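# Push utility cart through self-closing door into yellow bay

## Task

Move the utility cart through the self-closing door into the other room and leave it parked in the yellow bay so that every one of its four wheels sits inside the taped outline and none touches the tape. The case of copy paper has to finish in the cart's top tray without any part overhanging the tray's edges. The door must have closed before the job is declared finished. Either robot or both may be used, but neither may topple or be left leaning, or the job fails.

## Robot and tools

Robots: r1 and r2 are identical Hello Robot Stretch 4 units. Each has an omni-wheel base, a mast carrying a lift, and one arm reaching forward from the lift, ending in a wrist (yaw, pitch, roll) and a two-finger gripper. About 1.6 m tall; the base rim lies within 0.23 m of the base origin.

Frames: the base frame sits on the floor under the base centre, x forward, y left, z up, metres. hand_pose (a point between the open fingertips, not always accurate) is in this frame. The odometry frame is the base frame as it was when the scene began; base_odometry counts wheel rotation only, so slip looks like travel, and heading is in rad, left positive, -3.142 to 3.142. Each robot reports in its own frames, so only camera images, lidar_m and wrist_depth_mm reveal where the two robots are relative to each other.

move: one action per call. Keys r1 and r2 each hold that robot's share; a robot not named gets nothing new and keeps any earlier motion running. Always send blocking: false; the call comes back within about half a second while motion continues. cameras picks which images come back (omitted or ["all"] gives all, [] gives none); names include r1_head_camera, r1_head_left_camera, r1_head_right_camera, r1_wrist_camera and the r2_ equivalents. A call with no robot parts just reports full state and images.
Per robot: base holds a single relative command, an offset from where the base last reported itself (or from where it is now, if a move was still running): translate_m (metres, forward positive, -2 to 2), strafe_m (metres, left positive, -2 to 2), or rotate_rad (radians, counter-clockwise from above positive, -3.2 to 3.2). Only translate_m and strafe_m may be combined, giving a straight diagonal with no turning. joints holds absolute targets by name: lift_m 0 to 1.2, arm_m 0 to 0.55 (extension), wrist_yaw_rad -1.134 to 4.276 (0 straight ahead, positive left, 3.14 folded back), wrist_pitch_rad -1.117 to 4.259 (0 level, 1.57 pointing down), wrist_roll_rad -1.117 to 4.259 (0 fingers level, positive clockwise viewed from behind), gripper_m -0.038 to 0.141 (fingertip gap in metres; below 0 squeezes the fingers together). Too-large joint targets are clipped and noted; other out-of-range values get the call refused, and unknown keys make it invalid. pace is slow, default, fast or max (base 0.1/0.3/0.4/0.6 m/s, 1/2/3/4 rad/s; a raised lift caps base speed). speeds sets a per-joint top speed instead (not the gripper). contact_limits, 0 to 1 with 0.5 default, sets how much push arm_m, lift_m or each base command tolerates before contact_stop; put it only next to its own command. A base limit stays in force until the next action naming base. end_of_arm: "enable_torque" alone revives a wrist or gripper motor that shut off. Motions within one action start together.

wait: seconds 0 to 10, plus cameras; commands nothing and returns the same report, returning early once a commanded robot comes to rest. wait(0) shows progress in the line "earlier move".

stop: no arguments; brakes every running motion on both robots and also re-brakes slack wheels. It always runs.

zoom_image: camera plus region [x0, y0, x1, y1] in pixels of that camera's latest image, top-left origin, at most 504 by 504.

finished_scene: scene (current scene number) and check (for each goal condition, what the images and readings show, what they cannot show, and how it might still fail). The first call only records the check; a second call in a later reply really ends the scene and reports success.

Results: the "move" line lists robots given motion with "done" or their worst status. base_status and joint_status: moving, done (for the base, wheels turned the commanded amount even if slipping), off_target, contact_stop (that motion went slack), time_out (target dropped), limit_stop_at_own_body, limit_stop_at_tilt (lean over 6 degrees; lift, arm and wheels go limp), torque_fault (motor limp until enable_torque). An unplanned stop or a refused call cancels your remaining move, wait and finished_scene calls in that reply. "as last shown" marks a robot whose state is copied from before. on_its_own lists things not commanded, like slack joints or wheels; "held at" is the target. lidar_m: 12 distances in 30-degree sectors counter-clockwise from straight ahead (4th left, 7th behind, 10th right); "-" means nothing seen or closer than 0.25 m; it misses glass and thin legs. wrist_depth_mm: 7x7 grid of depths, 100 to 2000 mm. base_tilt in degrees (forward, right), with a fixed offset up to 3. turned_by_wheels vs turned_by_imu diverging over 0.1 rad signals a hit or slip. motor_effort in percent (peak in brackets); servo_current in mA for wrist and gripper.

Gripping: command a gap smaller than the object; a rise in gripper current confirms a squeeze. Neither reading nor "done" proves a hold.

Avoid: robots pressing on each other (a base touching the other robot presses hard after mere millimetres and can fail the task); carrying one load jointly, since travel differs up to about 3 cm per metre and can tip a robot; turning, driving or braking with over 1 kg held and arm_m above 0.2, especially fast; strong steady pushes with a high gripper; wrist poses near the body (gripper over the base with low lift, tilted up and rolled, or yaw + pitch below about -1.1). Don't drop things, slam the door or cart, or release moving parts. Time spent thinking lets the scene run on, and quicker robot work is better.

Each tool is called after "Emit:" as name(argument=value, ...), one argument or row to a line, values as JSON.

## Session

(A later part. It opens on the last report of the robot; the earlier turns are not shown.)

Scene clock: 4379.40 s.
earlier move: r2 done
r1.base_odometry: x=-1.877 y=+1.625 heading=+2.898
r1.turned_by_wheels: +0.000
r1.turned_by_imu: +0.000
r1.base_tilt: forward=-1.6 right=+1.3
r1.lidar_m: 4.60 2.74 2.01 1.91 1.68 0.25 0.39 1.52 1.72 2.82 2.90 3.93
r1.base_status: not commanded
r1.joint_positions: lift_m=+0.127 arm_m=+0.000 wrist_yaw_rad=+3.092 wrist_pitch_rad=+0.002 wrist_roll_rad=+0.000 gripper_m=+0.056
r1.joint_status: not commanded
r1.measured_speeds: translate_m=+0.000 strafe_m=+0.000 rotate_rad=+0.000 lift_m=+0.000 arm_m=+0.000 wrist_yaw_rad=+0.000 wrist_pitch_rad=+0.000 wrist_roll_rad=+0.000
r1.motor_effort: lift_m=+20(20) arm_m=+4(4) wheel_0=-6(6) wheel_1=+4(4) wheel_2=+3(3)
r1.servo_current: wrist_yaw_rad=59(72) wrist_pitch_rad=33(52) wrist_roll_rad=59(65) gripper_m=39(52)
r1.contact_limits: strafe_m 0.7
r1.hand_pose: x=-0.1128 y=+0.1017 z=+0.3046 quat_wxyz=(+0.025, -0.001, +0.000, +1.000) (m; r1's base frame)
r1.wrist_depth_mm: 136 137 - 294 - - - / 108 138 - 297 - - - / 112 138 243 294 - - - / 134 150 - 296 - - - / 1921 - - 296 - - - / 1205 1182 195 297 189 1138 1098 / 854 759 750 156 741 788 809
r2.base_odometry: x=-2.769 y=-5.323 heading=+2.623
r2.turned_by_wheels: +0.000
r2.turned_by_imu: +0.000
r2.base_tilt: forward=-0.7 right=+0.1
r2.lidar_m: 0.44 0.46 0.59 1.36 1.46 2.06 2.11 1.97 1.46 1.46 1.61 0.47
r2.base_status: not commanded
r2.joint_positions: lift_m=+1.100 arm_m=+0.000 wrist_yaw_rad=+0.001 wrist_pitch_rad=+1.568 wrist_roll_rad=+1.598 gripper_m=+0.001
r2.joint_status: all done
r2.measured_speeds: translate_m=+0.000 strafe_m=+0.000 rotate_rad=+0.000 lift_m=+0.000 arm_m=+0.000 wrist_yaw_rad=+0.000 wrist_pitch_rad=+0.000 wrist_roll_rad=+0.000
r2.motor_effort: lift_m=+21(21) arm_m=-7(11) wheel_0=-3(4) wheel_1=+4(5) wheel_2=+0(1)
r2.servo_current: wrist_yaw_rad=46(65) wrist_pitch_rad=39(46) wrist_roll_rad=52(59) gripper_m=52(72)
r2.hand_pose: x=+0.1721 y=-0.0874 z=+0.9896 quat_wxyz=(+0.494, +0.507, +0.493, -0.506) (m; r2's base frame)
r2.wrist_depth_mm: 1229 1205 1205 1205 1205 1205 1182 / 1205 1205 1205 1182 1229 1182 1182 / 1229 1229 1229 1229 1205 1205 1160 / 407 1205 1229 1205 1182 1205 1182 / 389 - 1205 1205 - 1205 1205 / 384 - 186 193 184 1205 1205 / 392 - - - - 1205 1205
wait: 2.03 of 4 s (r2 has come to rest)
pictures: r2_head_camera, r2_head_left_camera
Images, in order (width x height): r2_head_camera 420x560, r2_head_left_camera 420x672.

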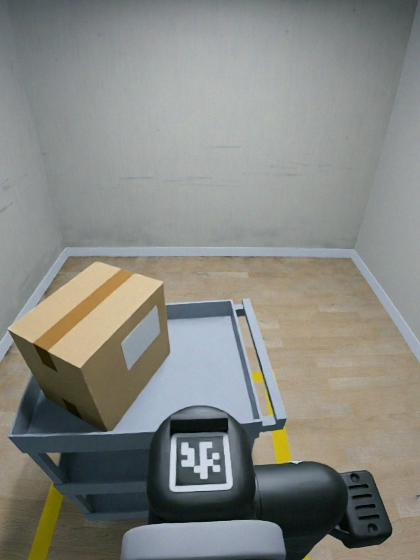

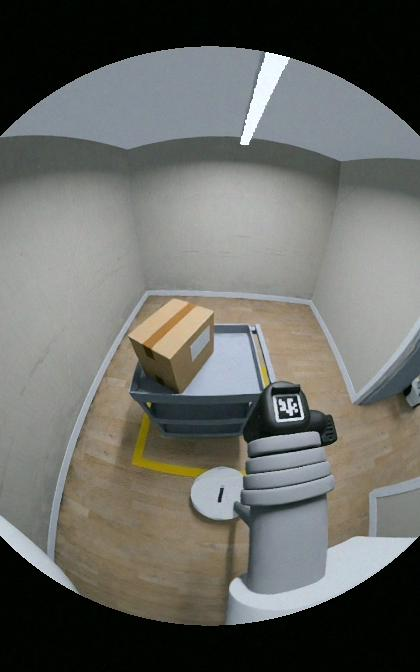

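Emit:
move(
  r2={"base": {"strafe_m": 0.74}},
  blocking=false,
  cameras=[],
)

Emit:
wait(
  seconds=6,
  cameras=[],
)

Emit:
move(
  r2={"joints": {"arm_m": 0.45}},
  blocking=false,
  cameras=[],
)

Emit:
wait(
  seconds=4,
  cameras=["r2_wrist_camera", "r2_head_camera"],
)

Scene clock: 4400.93 s.
move: r2 moving
r1.base_odometry: x=-1.877 y=+1.625 heading=+2.898
r1.turned_by_wheels: +0.000
r1.turned_by_imu: +0.000
r1.base_tilt: forward=-1.6 right=+1.3
r1.lidar_m: 4.59 2.77 2.00 1.92 1.67 0.26 0.40 1.52 1.69 2.81 2.93 3.95
r1.base_status: not commanded
r1.joint_positions: lift_m=+0.127 arm_m=+0.000 wrist_yaw_rad=+3.092 wrist_pitch_rad=+0.002 wrist_roll_rad=+0.000 gripper_m=+0.056
r1.joint_status: not commanded
r1.measured_speeds: translate_m=+0.000 strafe_m=+0.000 rotate_rad=+0.000 lift_m=+0.000 arm_m=+0.000 wrist_yaw_rad=+0.000 wrist_pitch_rad=+0.000 wrist_roll_rad=+0.000
r1.motor_effort: lift_m=+20(20) arm_m=+4(4) wheel_0=-5(6) wheel_1=+4(4) wheel_2=+3(3)
r1.servo_current: wrist_yaw_rad=39(52) wrist_pitch_rad=46(52) wrist_roll_rad=52(59) gripper_m=46(46)
r1.contact_limits: strafe_m 0.7
r1.hand_pose: x=-0.1128 y=+0.1017 z=+0.3046 quat_wxyz=(+0.025, -0.001, +0.000, +1.000) (m; r1's base frame)
r1.wrist_depth_mm: 136 138 - 294 - - - / 108 138 - 294 - - - / 112 138 244 296 - - - / 133 150 - 296 - - - / 1983 - - 297 - - - / 1160 1205 195 296 190 1160 1138 / 854 759 768 155 750 778 809
r2.base_odometry: x=-2.787 y=-5.355 heading=+2.623
r2.turned_by_wheels: +0.000
r2.turned_by_imu: +0.001
r2.base_tilt: forward=-0.7 right=+0.0
r2.lidar_m: 0.43 0.45 1.38 1.33 1.41 2.03 2.12 1.98 1.49 1.51 1.64 0.46
r2.base_status: strafe_m moving
r2.joint_positions: lift_m=+1.100 arm_m=+0.000 wrist_yaw_rad=+0.001 wrist_pitch_rad=+1.568 wrist_roll_rad=+1.598 gripper_m=+0.001
r2.joint_status: not commanded
r2.measured_speeds: translate_m=+0.001 strafe_m=+0.141 rotate_rad=-0.008 lift_m=+0.000 arm_m=+0.000 wrist_yaw_rad=+0.000 wrist_pitch_rad=+0.000 wrist_roll_rad=+0.000
r2.motor_effort: lift_m=+21(21) arm_m=-7(7) wheel_0=-9(11) wheel_1=+12(12) wheel_2=-1(2)
r2.servo_current: wrist_yaw_rad=39(52) wrist_pitch_rad=39(52) wrist_roll_rad=52(52) gripper_m=65(65)
r2.hand_pose: x=+0.1721 y=-0.0874 z=+0.9896 quat_wxyz=(+0.494, +0.507, +0.493, -0.506) (m; r2's base frame)
r2.wrist_depth_mm: 1205 1205 1182 1205 1205 1182 1205 / 1229 1205 1205 1205 1205 1205 1182 / 407 1182 1205 1205 1182 1182 1205 / 404 1205 1229 1205 1205 1182 1205 / 389 - 1205 1205 - 1205 1205 / 384 - 186 194 183 1229 1205 / 389 - - - - 1205 1182
pictures: none
No camera images: "cameras" was empty.

Scene clock: 4404.23 s.
earlier move: r2 done
r1.base_odometry: x=-1.877 y=+1.625 heading=+2.898
r1.turned_by_wheels: +0.000
r1.turned_by_imu: +0.000
r1.base_tilt: forward=-1.6 right=+1.3
r1.lidar_m: 4.60 2.76 2.01 1.91 1.70 0.25 0.40 1.53 1.70 2.82 2.93 3.94
r1.base_status: not commanded
r1.joint_positions: lift_m=+0.127 arm_m=+0.000 wrist_yaw_rad=+3.092 wrist_pitch_rad=+0.002 wrist_roll_rad=+0.000 gripper_m=+0.056
r1.joint_status: not commanded
r1.measured_speeds: translate_m=+0.000 strafe_m=+0.000 rotate_rad=+0.000 lift_m=+0.000 arm_m=+0.000 wrist_yaw_rad=+0.000 wrist_pitch_rad=+0.000 wrist_roll_rad=+0.000
r1.motor_effort: lift_m=+20(20) arm_m=+4(5) wheel_0=-5(6) wheel_1=+4(4) wheel_2=+3(3)
r1.servo_current: wrist_yaw_rad=72(72) wrist_pitch_rad=46(52) wrist_roll_rad=46(65) gripper_m=39(52)
r1.contact_limits: strafe_m 0.7
r1.hand_pose: x=-0.1128 y=+0.1017 z=+0.3046 quat_wxyz=(+0.025, -0.001, +0.000, +1.000) (m; r1's base frame)
r1.wrist_depth_mm: 136 138 - 294 - - - / 108 138 - 294 - - - / 112 138 244 294 - - - / 133 150 - 296 - - - / 1921 - - 298 - - - / 1205 1205 194 296 190 1160 1118 / 854 759 768 155 741 768 809
r2.base_odometry: x=-3.135 y=-5.966 heading=+2.623
r2.turned_by_wheels: +0.000
r2.turned_by_imu: +0.001
r2.base_tilt: forward=-0.7 right=+0.0
r2.lidar_m: 2.17 0.86 0.63 0.64 0.69 0.99 2.10 2.19 2.23 2.18 0.62 0.49
r2.base_status: done
r2.joint_positions: lift_m=+1.100 arm_m=+0.000 wrist_yaw_rad=+0.001 wrist_pitch_rad=+1.568 wrist_roll_rad=+1.598 gripper_m=+0.001
r2.joint_status: not commanded
r2.measured_speeds: translate_m=+0.000 strafe_m=+0.000 rotate_rad=+0.000 lift_m=+0.000 arm_m=+0.000 wrist_yaw_rad=+0.000 wrist_pitch_rad=+0.000 wrist_roll_rad=+0.000
r2.motor_effort: lift_m=+21(21) arm_m=-7(7) wheel_0=-1(14) wheel_1=+3(13) wheel_2=+0(2)
r2.servo_current: wrist_yaw_rad=39(59) wrist_pitch_rad=39(52) wrist_roll_rad=39(59) gripper_m=59(72)
r2.hand_pose: x=+0.1721 y=-0.0874 z=+0.9896 quat_wxyz=(+0.494, +0.507, +0.493, -0.506) (m; r2's base frame)
r2.wrist_depth_mm: 382 - 1182 1205 1205 1182 1182 / - - 1205 1205 1229 1205 1182 / - 1205 1182 1229 1205 1205 1205 / 1205 1205 1182 1205 1205 1229 1205 / 1229 1229 1182 1205 - 1182 1182 / 1205 1205 1205 194 184 1182 1205 / 1182 1205 1229 - - 1205 1182
wait: 3.30 of 6 s (r2 has come to rest)
pictures: none
No camera images: "cameras" was empty.

Scene clock: 4404.73 s.
move: r2 moving
r1.base_odometry: x=-1.877 y=+1.625 heading=+2.898
r1.turned_by_wheels: +0.000
r1.turned_by_imu: +0.000
r1.base_tilt: forward=-1.6 right=+1.3
r1.lidar_m: 4.60 2.77 1.98 1.91 1.69 0.25 0.41 1.52 1.72 2.82 2.92 3.94
r1.base_status: not commanded
r1.joint_positions: lift_m=+0.127 arm_m=+0.000 wrist_yaw_rad=+3.092 wrist_pitch_rad=+0.002 wrist_roll_rad=+0.000 gripper_m=+0.056
r1.joint_status: not commanded
r1.measured_speeds: translate_m=+0.000 strafe_m=+0.000 rotate_rad=+0.000 lift_m=+0.000 arm_m=+0.000 wrist_yaw_rad=+0.000 wrist_pitch_rad=+0.000 wrist_roll_rad=+0.000
r1.motor_effort: lift_m=+20(20) arm_m=+4(4) wheel_0=-5(6) wheel_1=+4(4) wheel_2=+3(3)
r1.servo_current: wrist_yaw_rad=46(59) wrist_pitch_rad=39(46) wrist_roll_rad=46(59) gripper_m=39(46)
r1.contact_limits: strafe_m 0.7
r1.hand_pose: x=-0.1128 y=+0.1017 z=+0.3046 quat_wxyz=(+0.025, -0.001, +0.000, +1.000) (m; r1's base frame)
r1.wrist_depth_mm: 136 138 - 293 - - - / 108 138 - 296 - - - / 112 138 244 293 - - - / 134 150 - 296 - - - / 1983 - - 296 - - - / 1205 1182 195 296 189 1160 1118 / 842 750 768 155 741 778 820
r2.base_odometry: x=-3.135 y=-5.966 heading=+2.623
r2.turned_by_wheels: +0.000
r2.turned_by_imu: +0.000
r2.base_tilt: forward=-0.7 right=+0.1
r2.lidar_m: 2.19 0.90 0.65 0.64 0.66 0.96 2.06 2.22 2.19 2.18 0.61 0.50
r2.base_status: not commanded
r2.joint_positions: lift_m=+1.100 arm_m=+0.051 wrist_yaw_rad=+0.001 wrist_pitch_rad=+1.568 wrist_roll_rad=+1.598 gripper_m=+0.001
r2.joint_status: arm_m moving
r2.measured_speeds: translate_m=+0.000 strafe_m=+0.000 rotate_rad=+0.000 lift_m=+0.000 arm_m=+0.195 wrist_yaw_rad=+0.000 wrist_pitch_rad=+0.000 wrist_roll_rad=+0.000
r2.motor_effort: lift_m=+21(21) arm_m=+6(11) wheel_0=-1(2) wheel_1=+3(3) wheel_2=+0(0)
r2.servo_current: wrist_yaw_rad=52(52) wrist_pitch_rad=46(46) wrist_roll_rad=46(59) gripper_m=65(65)
r2.hand_pose: x=+0.2224 y=-0.0874 z=+0.9896 quat_wxyz=(+0.494, +0.507, +0.493, -0.506) (m; r2's base frame)
r2.wrist_depth_mm: 424 - 1205 1182 1160 1205 1205 / - - 1182 1205 1182 1205 1182 / - 1205 1205 1205 1229 1205 1205 / 1229 1229 1229 1205 - 1205 1182 / 1205 1229 1229 1205 - 1182 1205 / 1182 1229 1205 194 174 1205 1205 / 1229 1229 1205 - - 1229 1205
pictures: none
No camera images: "cameras" was empty.

Scene clock: 4406.63 s.
earlier move: r2 done
r1.base_odometry: x=-1.877 y=+1.625 heading=+2.898
r1.turned_by_wheels: +0.000
r1.turned_by_imu: +0.000
r1.base_tilt: forward=-1.6 right=+1.3
r1.lidar_m: 4.58 2.74 1.96 1.91 1.70 0.25 0.40 1.52 1.69 2.82 2.91 3.94
r1.base_status: not commanded
r1.joint_positions: lift_m=+0.127 arm_m=+0.000 wrist_yaw_rad=+3.092 wrist_pitch_rad=+0.002 wrist_roll_rad=+0.000 gripper_m=+0.056
r1.joint_status: not commanded
r1.measured_speeds: translate_m=+0.000 strafe_m=+0.000 rotate_rad=+0.000 lift_m=+0.000 arm_m=+0.000 wrist_yaw_rad=+0.000 wrist_pitch_rad=+0.000 wrist_roll_rad=+0.000
r1.motor_effort: lift_m=+20(20) arm_m=+4(4) wheel_0=-5(6) wheel_1=+4(4) wheel_2=+3(3)
r1.servo_current: wrist_yaw_rad=26(78) wrist_pitch_rad=52(52) wrist_roll_rad=52(65) gripper_m=46(46)
r1.contact_limits: strafe_m 0.7
r1.hand_pose: x=-0.1128 y=+0.1017 z=+0.3046 quat_wxyz=(+0.025, -0.001, +0.000, +1.000) (m; r1's base frame)
r1.wrist_depth_mm: 136 138 - 293 - - - / 108 138 - 294 - - - / 112 139 243 294 - - - / 133 150 - 297 - - - / - - - 297 - - - / 1205 1205 195 294 189 1160 1118 / 854 750 750 156 750 778 809
r2.base_odometry: x=-3.135 y=-5.966 heading=+2.623
r2.turned_by_wheels: +0.000
r2.turned_by_imu: +0.000
r2.base_tilt: forward=-0.7 right=+0.1
r2.lidar_m: 2.16 0.89 0.64 0.61 0.69 0.98 2.10 2.18 2.24 2.17 0.61 0.50
r2.base_status: not commanded
r2.joint_positions: lift_m=+1.100 arm_m=+0.450 wrist_yaw_rad=+0.001 wrist_pitch_rad=+1.568 wrist_roll_rad=+1.598 gripper_m=+0.001
r2.joint_status: all done
r2.measured_speeds: translate_m=+0.000 strafe_m=+0.000 rotate_rad=+0.000 lift_m=+0.000 arm_m=+0.000 wrist_yaw_rad=+0.000 wrist_pitch_rad=+0.000 wrist_roll_rad=+0.000
r2.motor_effort: lift_m=+21(21) arm_m=+7(11) wheel_0=-1(2) wheel_1=+3(3) wheel_2=+0(0)
r2.servo_current: wrist_yaw_rad=46(65) wrist_pitch_rad=46(52) wrist_roll_rad=52(59) gripper_m=59(65)
r2.hand_pose: x=+0.6217 y=-0.0874 z=+0.9896 quat_wxyz=(+0.494, +0.507, +0.493, -0.506) (m; r2's base frame)
r2.wrist_depth_mm: 397 - - 375 - 392 1182 / 1205 - - - - 1205 1205 / 1205 1205 1229 1205 1205 1205 1205 / 1229 1205 1205 1205 1182 1182 - / 1205 1205 1205 1205 1229 1160 - / 1229 1229 1205 193 184 1205 1182 / 1205 1205 1229 - - 1205 1205
wait: 1.90 of 4 s (r2 has come to rest)
pictures: r2_head_camera, r2_wrist_camera
Images, in order (width x height): r2_head_camera 420x560, r2_wrist_camera 616x392.

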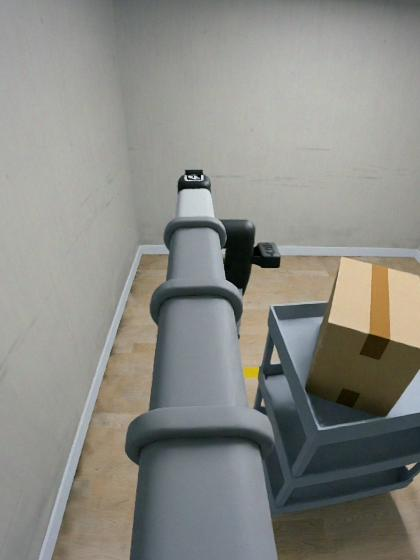

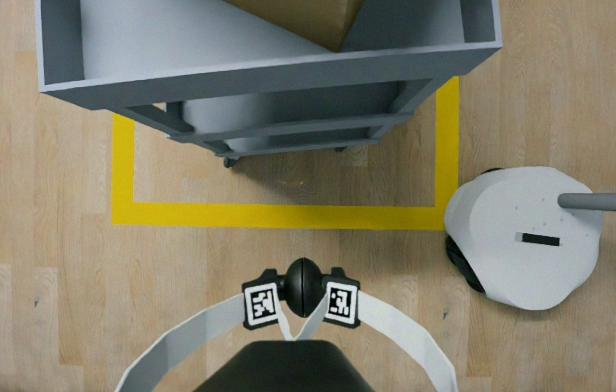

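Emit:
zoom_image(
  camera="r2_wrist_camera",
  region=[20, 0, 520, 240],
)

Emit:
zoom_image(
  camera="r2_head_camera",
  region=[230, 230, 420, 520],
)

Scaled by 1.008.

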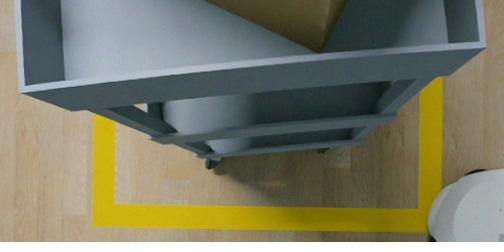

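Scaled by 1.738 from the camera's 420x560 image, which has a finer 1200x1600 frame.

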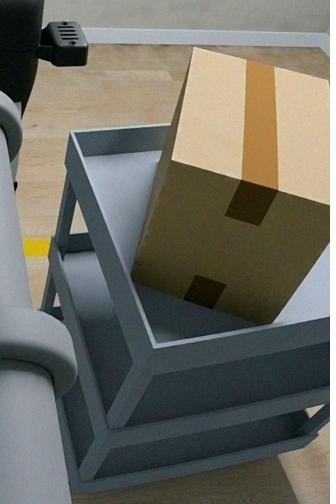

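Emit:
move(
  r2={"joints": {"arm_m": 0.0, "lift_m": 0.6}},
  blocking=false,
  cameras=[],
)

Emit:
wait(
  seconds=5,
  cameras=["r1_head_camera", "r1_head_left_camera", "r1_head_right_camera", "r2_head_right_camera"],
)

Scene clock: 4423.90 s.
move: r2 moving
r1.base_odometry: x=-1.877 y=+1.625 heading=+2.898
r1.turned_by_wheels: +0.000
r1.turned_by_imu: +0.000
r1.base_tilt: forward=-1.6 right=+1.3
r1.lidar_m: 4.59 2.77 2.00 1.90 1.67 0.25 0.40 1.52 1.70 2.80 2.92 3.96
r1.base_status: not commanded
r1.joint_positions: lift_m=+0.127 arm_m=+0.000 wrist_yaw_rad=+3.092 wrist_pitch_rad=+0.002 wrist_roll_rad=+0.000 gripper_m=+0.056
r1.joint_status: not commanded
r1.measured_speeds: translate_m=+0.000 strafe_m=+0.000 rotate_rad=+0.000 lift_m=+0.000 arm_m=+0.000 wrist_yaw_rad=+0.000 wrist_pitch_rad=+0.000 wrist_roll_rad=+0.000
r1.motor_effort: lift_m=+20(20) arm_m=+4(4) wheel_0=-5(6) wheel_1=+4(4) wheel_2=+3(3)
r1.servo_current: wrist_yaw_rad=33(72) wrist_pitch_rad=46(52) wrist_roll_rad=46(78) gripper_m=46(46)
r1.contact_limits: strafe_m 0.7
r1.hand_pose: x=-0.1128 y=+0.1017 z=+0.3046 quat_wxyz=(+0.025, -0.001, +0.000, +1.000) (m; r1's base frame)
r1.wrist_depth_mm: 136 138 - 294 - - - / 108 138 - 293 - - - / 112 139 244 296 - - - / 133 150 - 296 - - - / 1921 - - 297 - - - / 1182 1205 194 294 189 1160 1118 / 854 750 750 156 750 778 820
r2.base_odometry: x=-3.135 y=-5.966 heading=+2.623
r2.turned_by_wheels: +0.000
r2.turned_by_imu: +0.000
r2.base_tilt: forward=-0.7 right=+0.1
r2.lidar_m: 2.19 0.88 0.66 0.63 0.67 0.95 2.11 2.20 2.22 2.16 0.61 0.49
r2.base_status: not commanded
r2.joint_positions: lift_m=+1.062 arm_m=+0.399 wrist_yaw_rad=+0.001 wrist_pitch_rad=+1.568 wrist_roll_rad=+1.598 gripper_m=+0.001
r2.joint_status: lift_m moving; arm_m moving
r2.measured_speeds: translate_m=+0.000 strafe_m=+0.000 rotate_rad=+0.000 lift_m=-0.146 arm_m=-0.195 wrist_yaw_rad=+0.000 wrist_pitch_rad=+0.000 wrist_roll_rad=+0.000
r2.motor_effort: lift_m=+12(21) arm_m=-9(10) wheel_0=-2(2) wheel_1=+3(3) wheel_2=+0(0)
r2.servo_current: wrist_yaw_rad=52(52) wrist_pitch_rad=46(52) wrist_roll_rad=46(52) gripper_m=59(65)
r2.hand_pose: x=+0.5714 y=-0.0874 z=+0.9522 quat_wxyz=(+0.494, +0.507, +0.493, -0.506) (m; r2's base frame)
r2.wrist_depth_mm: - - - 355 - 1160 1138 / - - - - - 1182 1160 / 1160 1160 1182 1160 1160 1138 1182 / 1182 1182 1160 1182 1160 - 917 / 1182 1182 1160 1160 1182 - - / 1182 1182 1160 193 183 1160 1160 / 1182 1182 1182 - - 1160 1160
pictures: none
No camera images: "cameras" was empty.

Scene clock: 4426.37 s.
earlier move: r2 done
r1.base_odometry: x=-1.877 y=+1.625 heading=+2.898
r1.turned_by_wheels: +0.000
r1.turned_by_imu: +0.000
r1.base_tilt: forward=-1.5 right=+1.3
r1.lidar_m: 4.59 2.76 2.01 1.90 1.68 0.25 0.35 1.51 1.66 2.82 2.92 3.92
r1.base_status: not commanded
r1.joint_positions: lift_m=+0.127 arm_m=+0.000 wrist_yaw_rad=+3.092 wrist_pitch_rad=+0.002 wrist_roll_rad=+0.000 gripper_m=+0.056
r1.joint_status: not commanded
r1.measured_speeds: translate_m=+0.000 strafe_m=+0.000 rotate_rad=+0.000 lift_m=+0.000 arm_m=+0.000 wrist_yaw_rad=+0.000 wrist_pitch_rad=+0.000 wrist_roll_rad=+0.000
r1.motor_effort: lift_m=+20(20) arm_m=+4(5) wheel_0=-5(6) wheel_1=+4(4) wheel_2=+3(3)
r1.servo_current: wrist_yaw_rad=52(78) wrist_pitch_rad=46(52) wrist_roll_rad=39(78) gripper_m=39(52)
r1.contact_limits: strafe_m 0.7
r1.hand_pose: x=-0.1128 y=+0.1017 z=+0.3046 quat_wxyz=(+0.025, -0.001, +0.000, +1.000) (m; r1's base frame)
r1.wrist_depth_mm: 136 138 - 293 - - - / 108 138 - 293 - - - / 112 139 245 296 - - - / 133 150 - 296 - - - / 1921 - - 298 - - - / 1205 1205 195 297 189 1160 1138 / 854 759 750 155 741 778 820
r2.base_odometry: x=-3.135 y=-5.966 heading=+2.623
r2.turned_by_wheels: +0.000
r2.turned_by_imu: +0.000
r2.base_tilt: forward=-0.7 right=+0.1
r2.lidar_m: 2.18 0.87 0.66 0.63 0.69 0.97 2.10 2.22 2.24 2.16 0.62 0.50
r2.base_status: not commanded
r2.joint_positions: lift_m=+0.600 arm_m=+0.000 wrist_yaw_rad=+0.001 wrist_pitch_rad=+1.568 wrist_roll_rad=+1.598 gripper_m=+0.001
r2.joint_status: all done
r2.measured_speeds: translate_m=+0.000 strafe_m=+0.000 rotate_rad=+0.000 lift_m=+0.000 arm_m=+0.000 wrist_yaw_rad=+0.000 wrist_pitch_rad=+0.000 wrist_roll_rad=+0.000
r2.motor_effort: lift_m=+14(21) arm_m=-7(11) wheel_0=-1(2) wheel_1=+3(3) wheel_2=+0(1)
r2.servo_current: wrist_yaw_rad=46(59) wrist_pitch_rad=39(52) wrist_roll_rad=39(65) gripper_m=59(72)
r2.hand_pose: x=+0.1721 y=-0.0874 z=+0.4901 quat_wxyz=(+0.494, +0.507, +0.493, -0.506) (m; r2's base frame)
r2.wrist_depth_mm: - 707 707 707 715 699 707 / - 715 715 707 707 707 715 / 723 707 715 715 707 707 707 / 715 715 715 535 504 500 707 / 715 723 715 500 500 500 504 / 723 715 715 193 184 500 715 / 715 715 715 - - 500 715
wait: 2.47 of 5 s (r2 has come to rest)
pictures: r1_head_camera, r1_head_left_camera, r1_head_right_camera, r2_head_right_camera
Images, in order (width x height): r1_head_camera 420x560, r1_head_left_camera 420x672, r1_head_right_camera 420x672, r2_head_right_camera 420x672.

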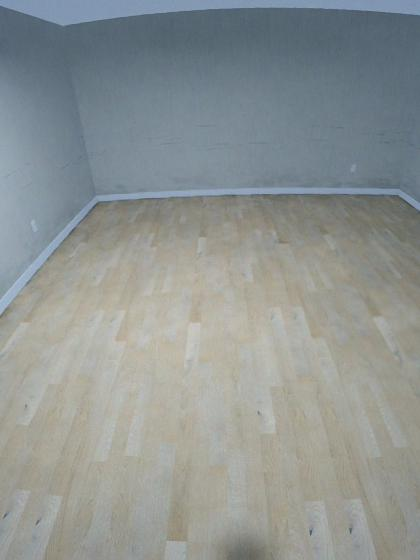

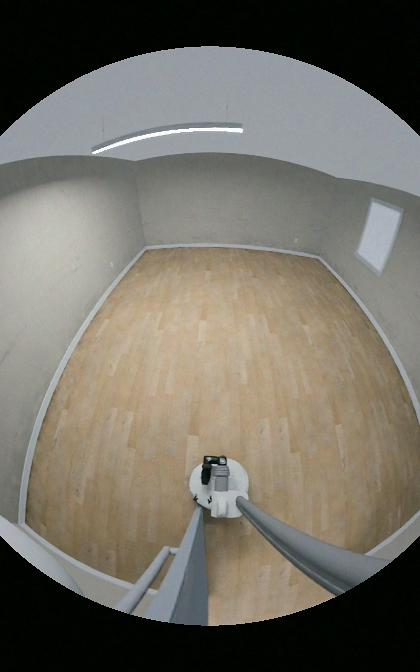

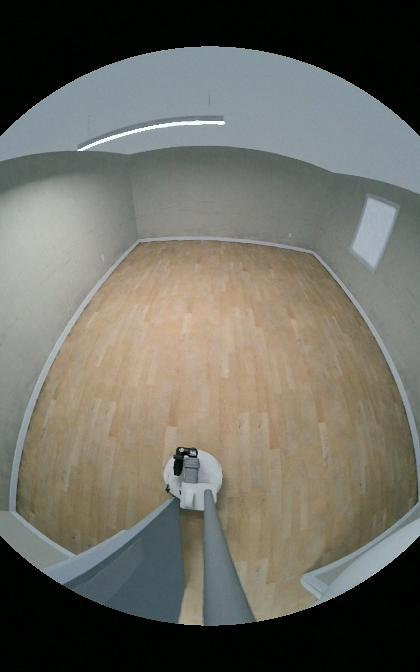

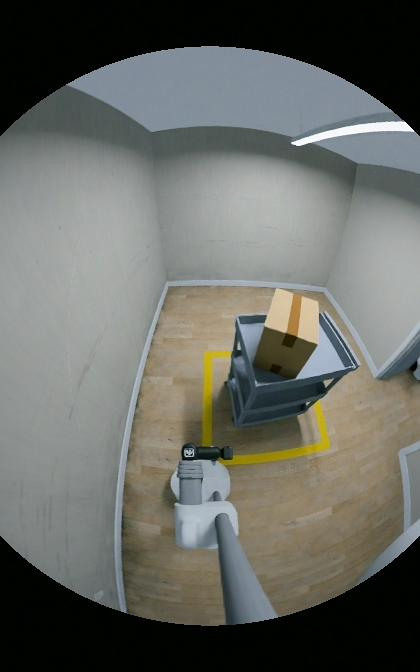

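Emit:
move(
  r1={"base": {"translate_m": -0.23, "strafe_m": -0.21}, "pace": "slow", "contact_limits": {"translate_m": 0.3}},
  blocking=false,
  cameras=[],
)

Emit:
wait(
  seconds=6,
  cameras=["r1_head_left_camera"],
)

Scene clock: 4503.63 s.
move: r1 moving
r1.base_odometry: x=-1.866 y=+1.631 heading=+2.898
r1.turned_by_wheels: +0.000
r1.turned_by_imu: -0.018
r1.base_tilt: forward=-1.4 right=+1.4
r1.lidar_m: 4.58 2.82 2.01 1.92 1.69 0.25 0.36 1.52 1.70 2.81 2.91 3.85
r1.base_status: translate_m moving; strafe_m moving
r1.joint_positions: lift_m=+0.127 arm_m=+0.000 wrist_yaw_rad=+3.092 wrist_pitch_rad=+0.002 wrist_roll_rad=+0.000 gripper_m=+0.056
r1.joint_status: not commanded
r1.measured_speeds: translate_m=-0.037 strafe_m=-0.035 rotate_rad=+0.000 lift_m=+0.000 arm_m=+0.000 wrist_yaw_rad=+0.000 wrist_pitch_rad=+0.000 wrist_roll_rad=+0.000
r1.motor_effort: lift_m=+20(20) arm_m=+4(4) wheel_0=-3(7) wheel_1=-3(8) wheel_2=+10(12)
r1.servo_current: wrist_yaw_rad=46(59) wrist_pitch_rad=46(52) wrist_roll_rad=46(65) gripper_m=39(46)
r1.contact_limits: translate_m 0.3
r1.hand_pose: x=-0.1128 y=+0.1017 z=+0.3046 quat_wxyz=(+0.025, -0.001, +0.000, +1.000) (m; r1's base frame)
r1.wrist_depth_mm: 136 138 - 291 - - - / 108 138 - 293 - - - / 112 138 233 293 - - - / 133 150 - 293 - - - / - - - 294 - - - / 1229 1182 195 294 189 1160 1138 / 854 759 759 156 750 788 820
r2.base_odometry: x=-3.135 y=-5.966 heading=+2.623
r2.turned_by_wheels: +0.000
r2.turned_by_imu: +0.000
r2.base_tilt: forward=-0.7 right=+0.1
r2.lidar_m: 2.16 0.90 0.65 0.63 0.67 0.97 2.09 2.22 2.23 2.17 0.62 0.51
r2.base_status: not commanded
r2.joint_positions: lift_m=+0.600 arm_m=+0.000 wrist_yaw_rad=+0.001 wrist_pitch_rad=+1.568 wrist_roll_rad=+1.598 gripper_m=+0.001
r2.joint_status: not commanded
r2.measured_speeds: translate_m=+0.000 strafe_m=+0.000 rotate_rad=+0.000 lift_m=+0.000 arm_m=+0.000 wrist_yaw_rad=+0.000 wrist_pitch_rad=+0.000 wrist_roll_rad=+0.000
r2.motor_effort: lift_m=+14(14) arm_m=-7(7) wheel_0=-1(2) wheel_1=+3(3) wheel_2=+0(1)
r2.servo_current: wrist_yaw_rad=52(59) wrist_pitch_rad=33(46) wrist_roll_rad=59(59) gripper_m=65(65)
r2.hand_pose: x=+0.1721 y=-0.0874 z=+0.4901 quat_wxyz=(+0.494, +0.507, +0.493, -0.506) (m; r2's base frame)
r2.wrist_depth_mm: - 715 723 715 715 707 707 / - 715 715 715 707 707 715 / 715 723 723 707 715 707 715 / 715 715 715 525 500 500 715 / 715 715 715 500 500 500 504 / 715 715 715 195 184 500 707 / 715 732 723 - - 504 715
pictures: none
No camera images: "cameras" was empty.

Scene clock: 4507.50 s.
earlier move: r1 done
r1.base_odometry: x=-1.603 y=+1.773 heading=+2.898
r1.turned_by_wheels: +0.000
r1.turned_by_imu: -0.104
r1.base_tilt: forward=-1.6 right=+1.3
r1.lidar_m: 4.82 3.39 2.25 2.07 0.25 0.25 0.49 1.29 1.24 2.62 2.69 3.35
r1.base_status: done
r1.joint_positions: lift_m=+0.127 arm_m=+0.000 wrist_yaw_rad=+3.092 wrist_pitch_rad=+0.002 wrist_roll_rad=+0.000 gripper_m=+0.056
r1.joint_status: not commanded
r1.measured_speeds: translate_m=+0.000 strafe_m=+0.000 rotate_rad=+0.000 lift_m=+0.000 arm_m=+0.000 wrist_yaw_rad=+0.000 wrist_pitch_rad=+0.000 wrist_roll_rad=+0.000
r1.motor_effort: lift_m=+20(20) arm_m=+4(4) wheel_0=+1(7) wheel_1=+1(14) wheel_2=+3(14)
r1.servo_current: wrist_yaw_rad=52(65) wrist_pitch_rad=39(52) wrist_roll_rad=26(72) gripper_m=46(46)
r1.contact_limits: translate_m 0.3
r1.hand_pose: x=-0.1128 y=+0.1017 z=+0.3046 quat_wxyz=(+0.025, -0.001, +0.000, +1.000) (m; r1's base frame)
r1.wrist_depth_mm: - 138 - 480 281 197 - / 111 139 - 484 283 199 - / 115 139 259 492 286 191 - / 137 152 - 492 287 192 - / 1863 - - 496 290 191 160 / 1205 1205 195 449 196 192 - / 854 759 759 156 271 175 -
r2.base_odometry: x=-3.135 y=-5.966 heading=+2.623
r2.turned_by_wheels: +0.000
r2.turned_by_imu: +0.001
r2.base_tilt: forward=-0.7 right=+0.1
r2.lidar_m: 2.18 0.88 0.64 0.63 0.68 0.98 2.11 2.23 2.19 2.17 0.63 0.48
r2.base_status: not commanded
r2.joint_positions: lift_m=+0.600 arm_m=+0.000 wrist_yaw_rad=+0.001 wrist_pitch_rad=+1.568 wrist_roll_rad=+1.598 gripper_m=+0.001
r2.joint_status: not commanded
r2.measured_speeds: translate_m=+0.000 strafe_m=+0.000 rotate_rad=+0.000 lift_m=+0.000 arm_m=+0.000 wrist_yaw_rad=+0.000 wrist_pitch_rad=+0.000 wrist_roll_rad=+0.000
r2.motor_effort: lift_m=+14(14) arm_m=-7(7) wheel_0=-2(2) wheel_1=+3(3) wheel_2=+0(1)
r2.servo_current: wrist_yaw_rad=39(65) wrist_pitch_rad=33(46) wrist_roll_rad=52(59) gripper_m=59(65)
r2.hand_pose: x=+0.1721 y=-0.0874 z=+0.4901 quat_wxyz=(+0.494, +0.507, +0.493, -0.506) (m; r2's base frame)
r2.wrist_depth_mm: - 715 723 707 699 715 699 / - 723 715 715 707 707 707 / 715 715 715 707 715 715 707 / 715 715 723 525 504 504 707 / 715 715 715 500 504 500 500 / 723 715 723 194 183 504 715 / 723 715 723 - - 500 707
wait: 3.87 of 6 s (r1 has come to rest)
pictures: r1_head_left_camera
Images, in order (width x height): r1_head_left_camera 420x672.

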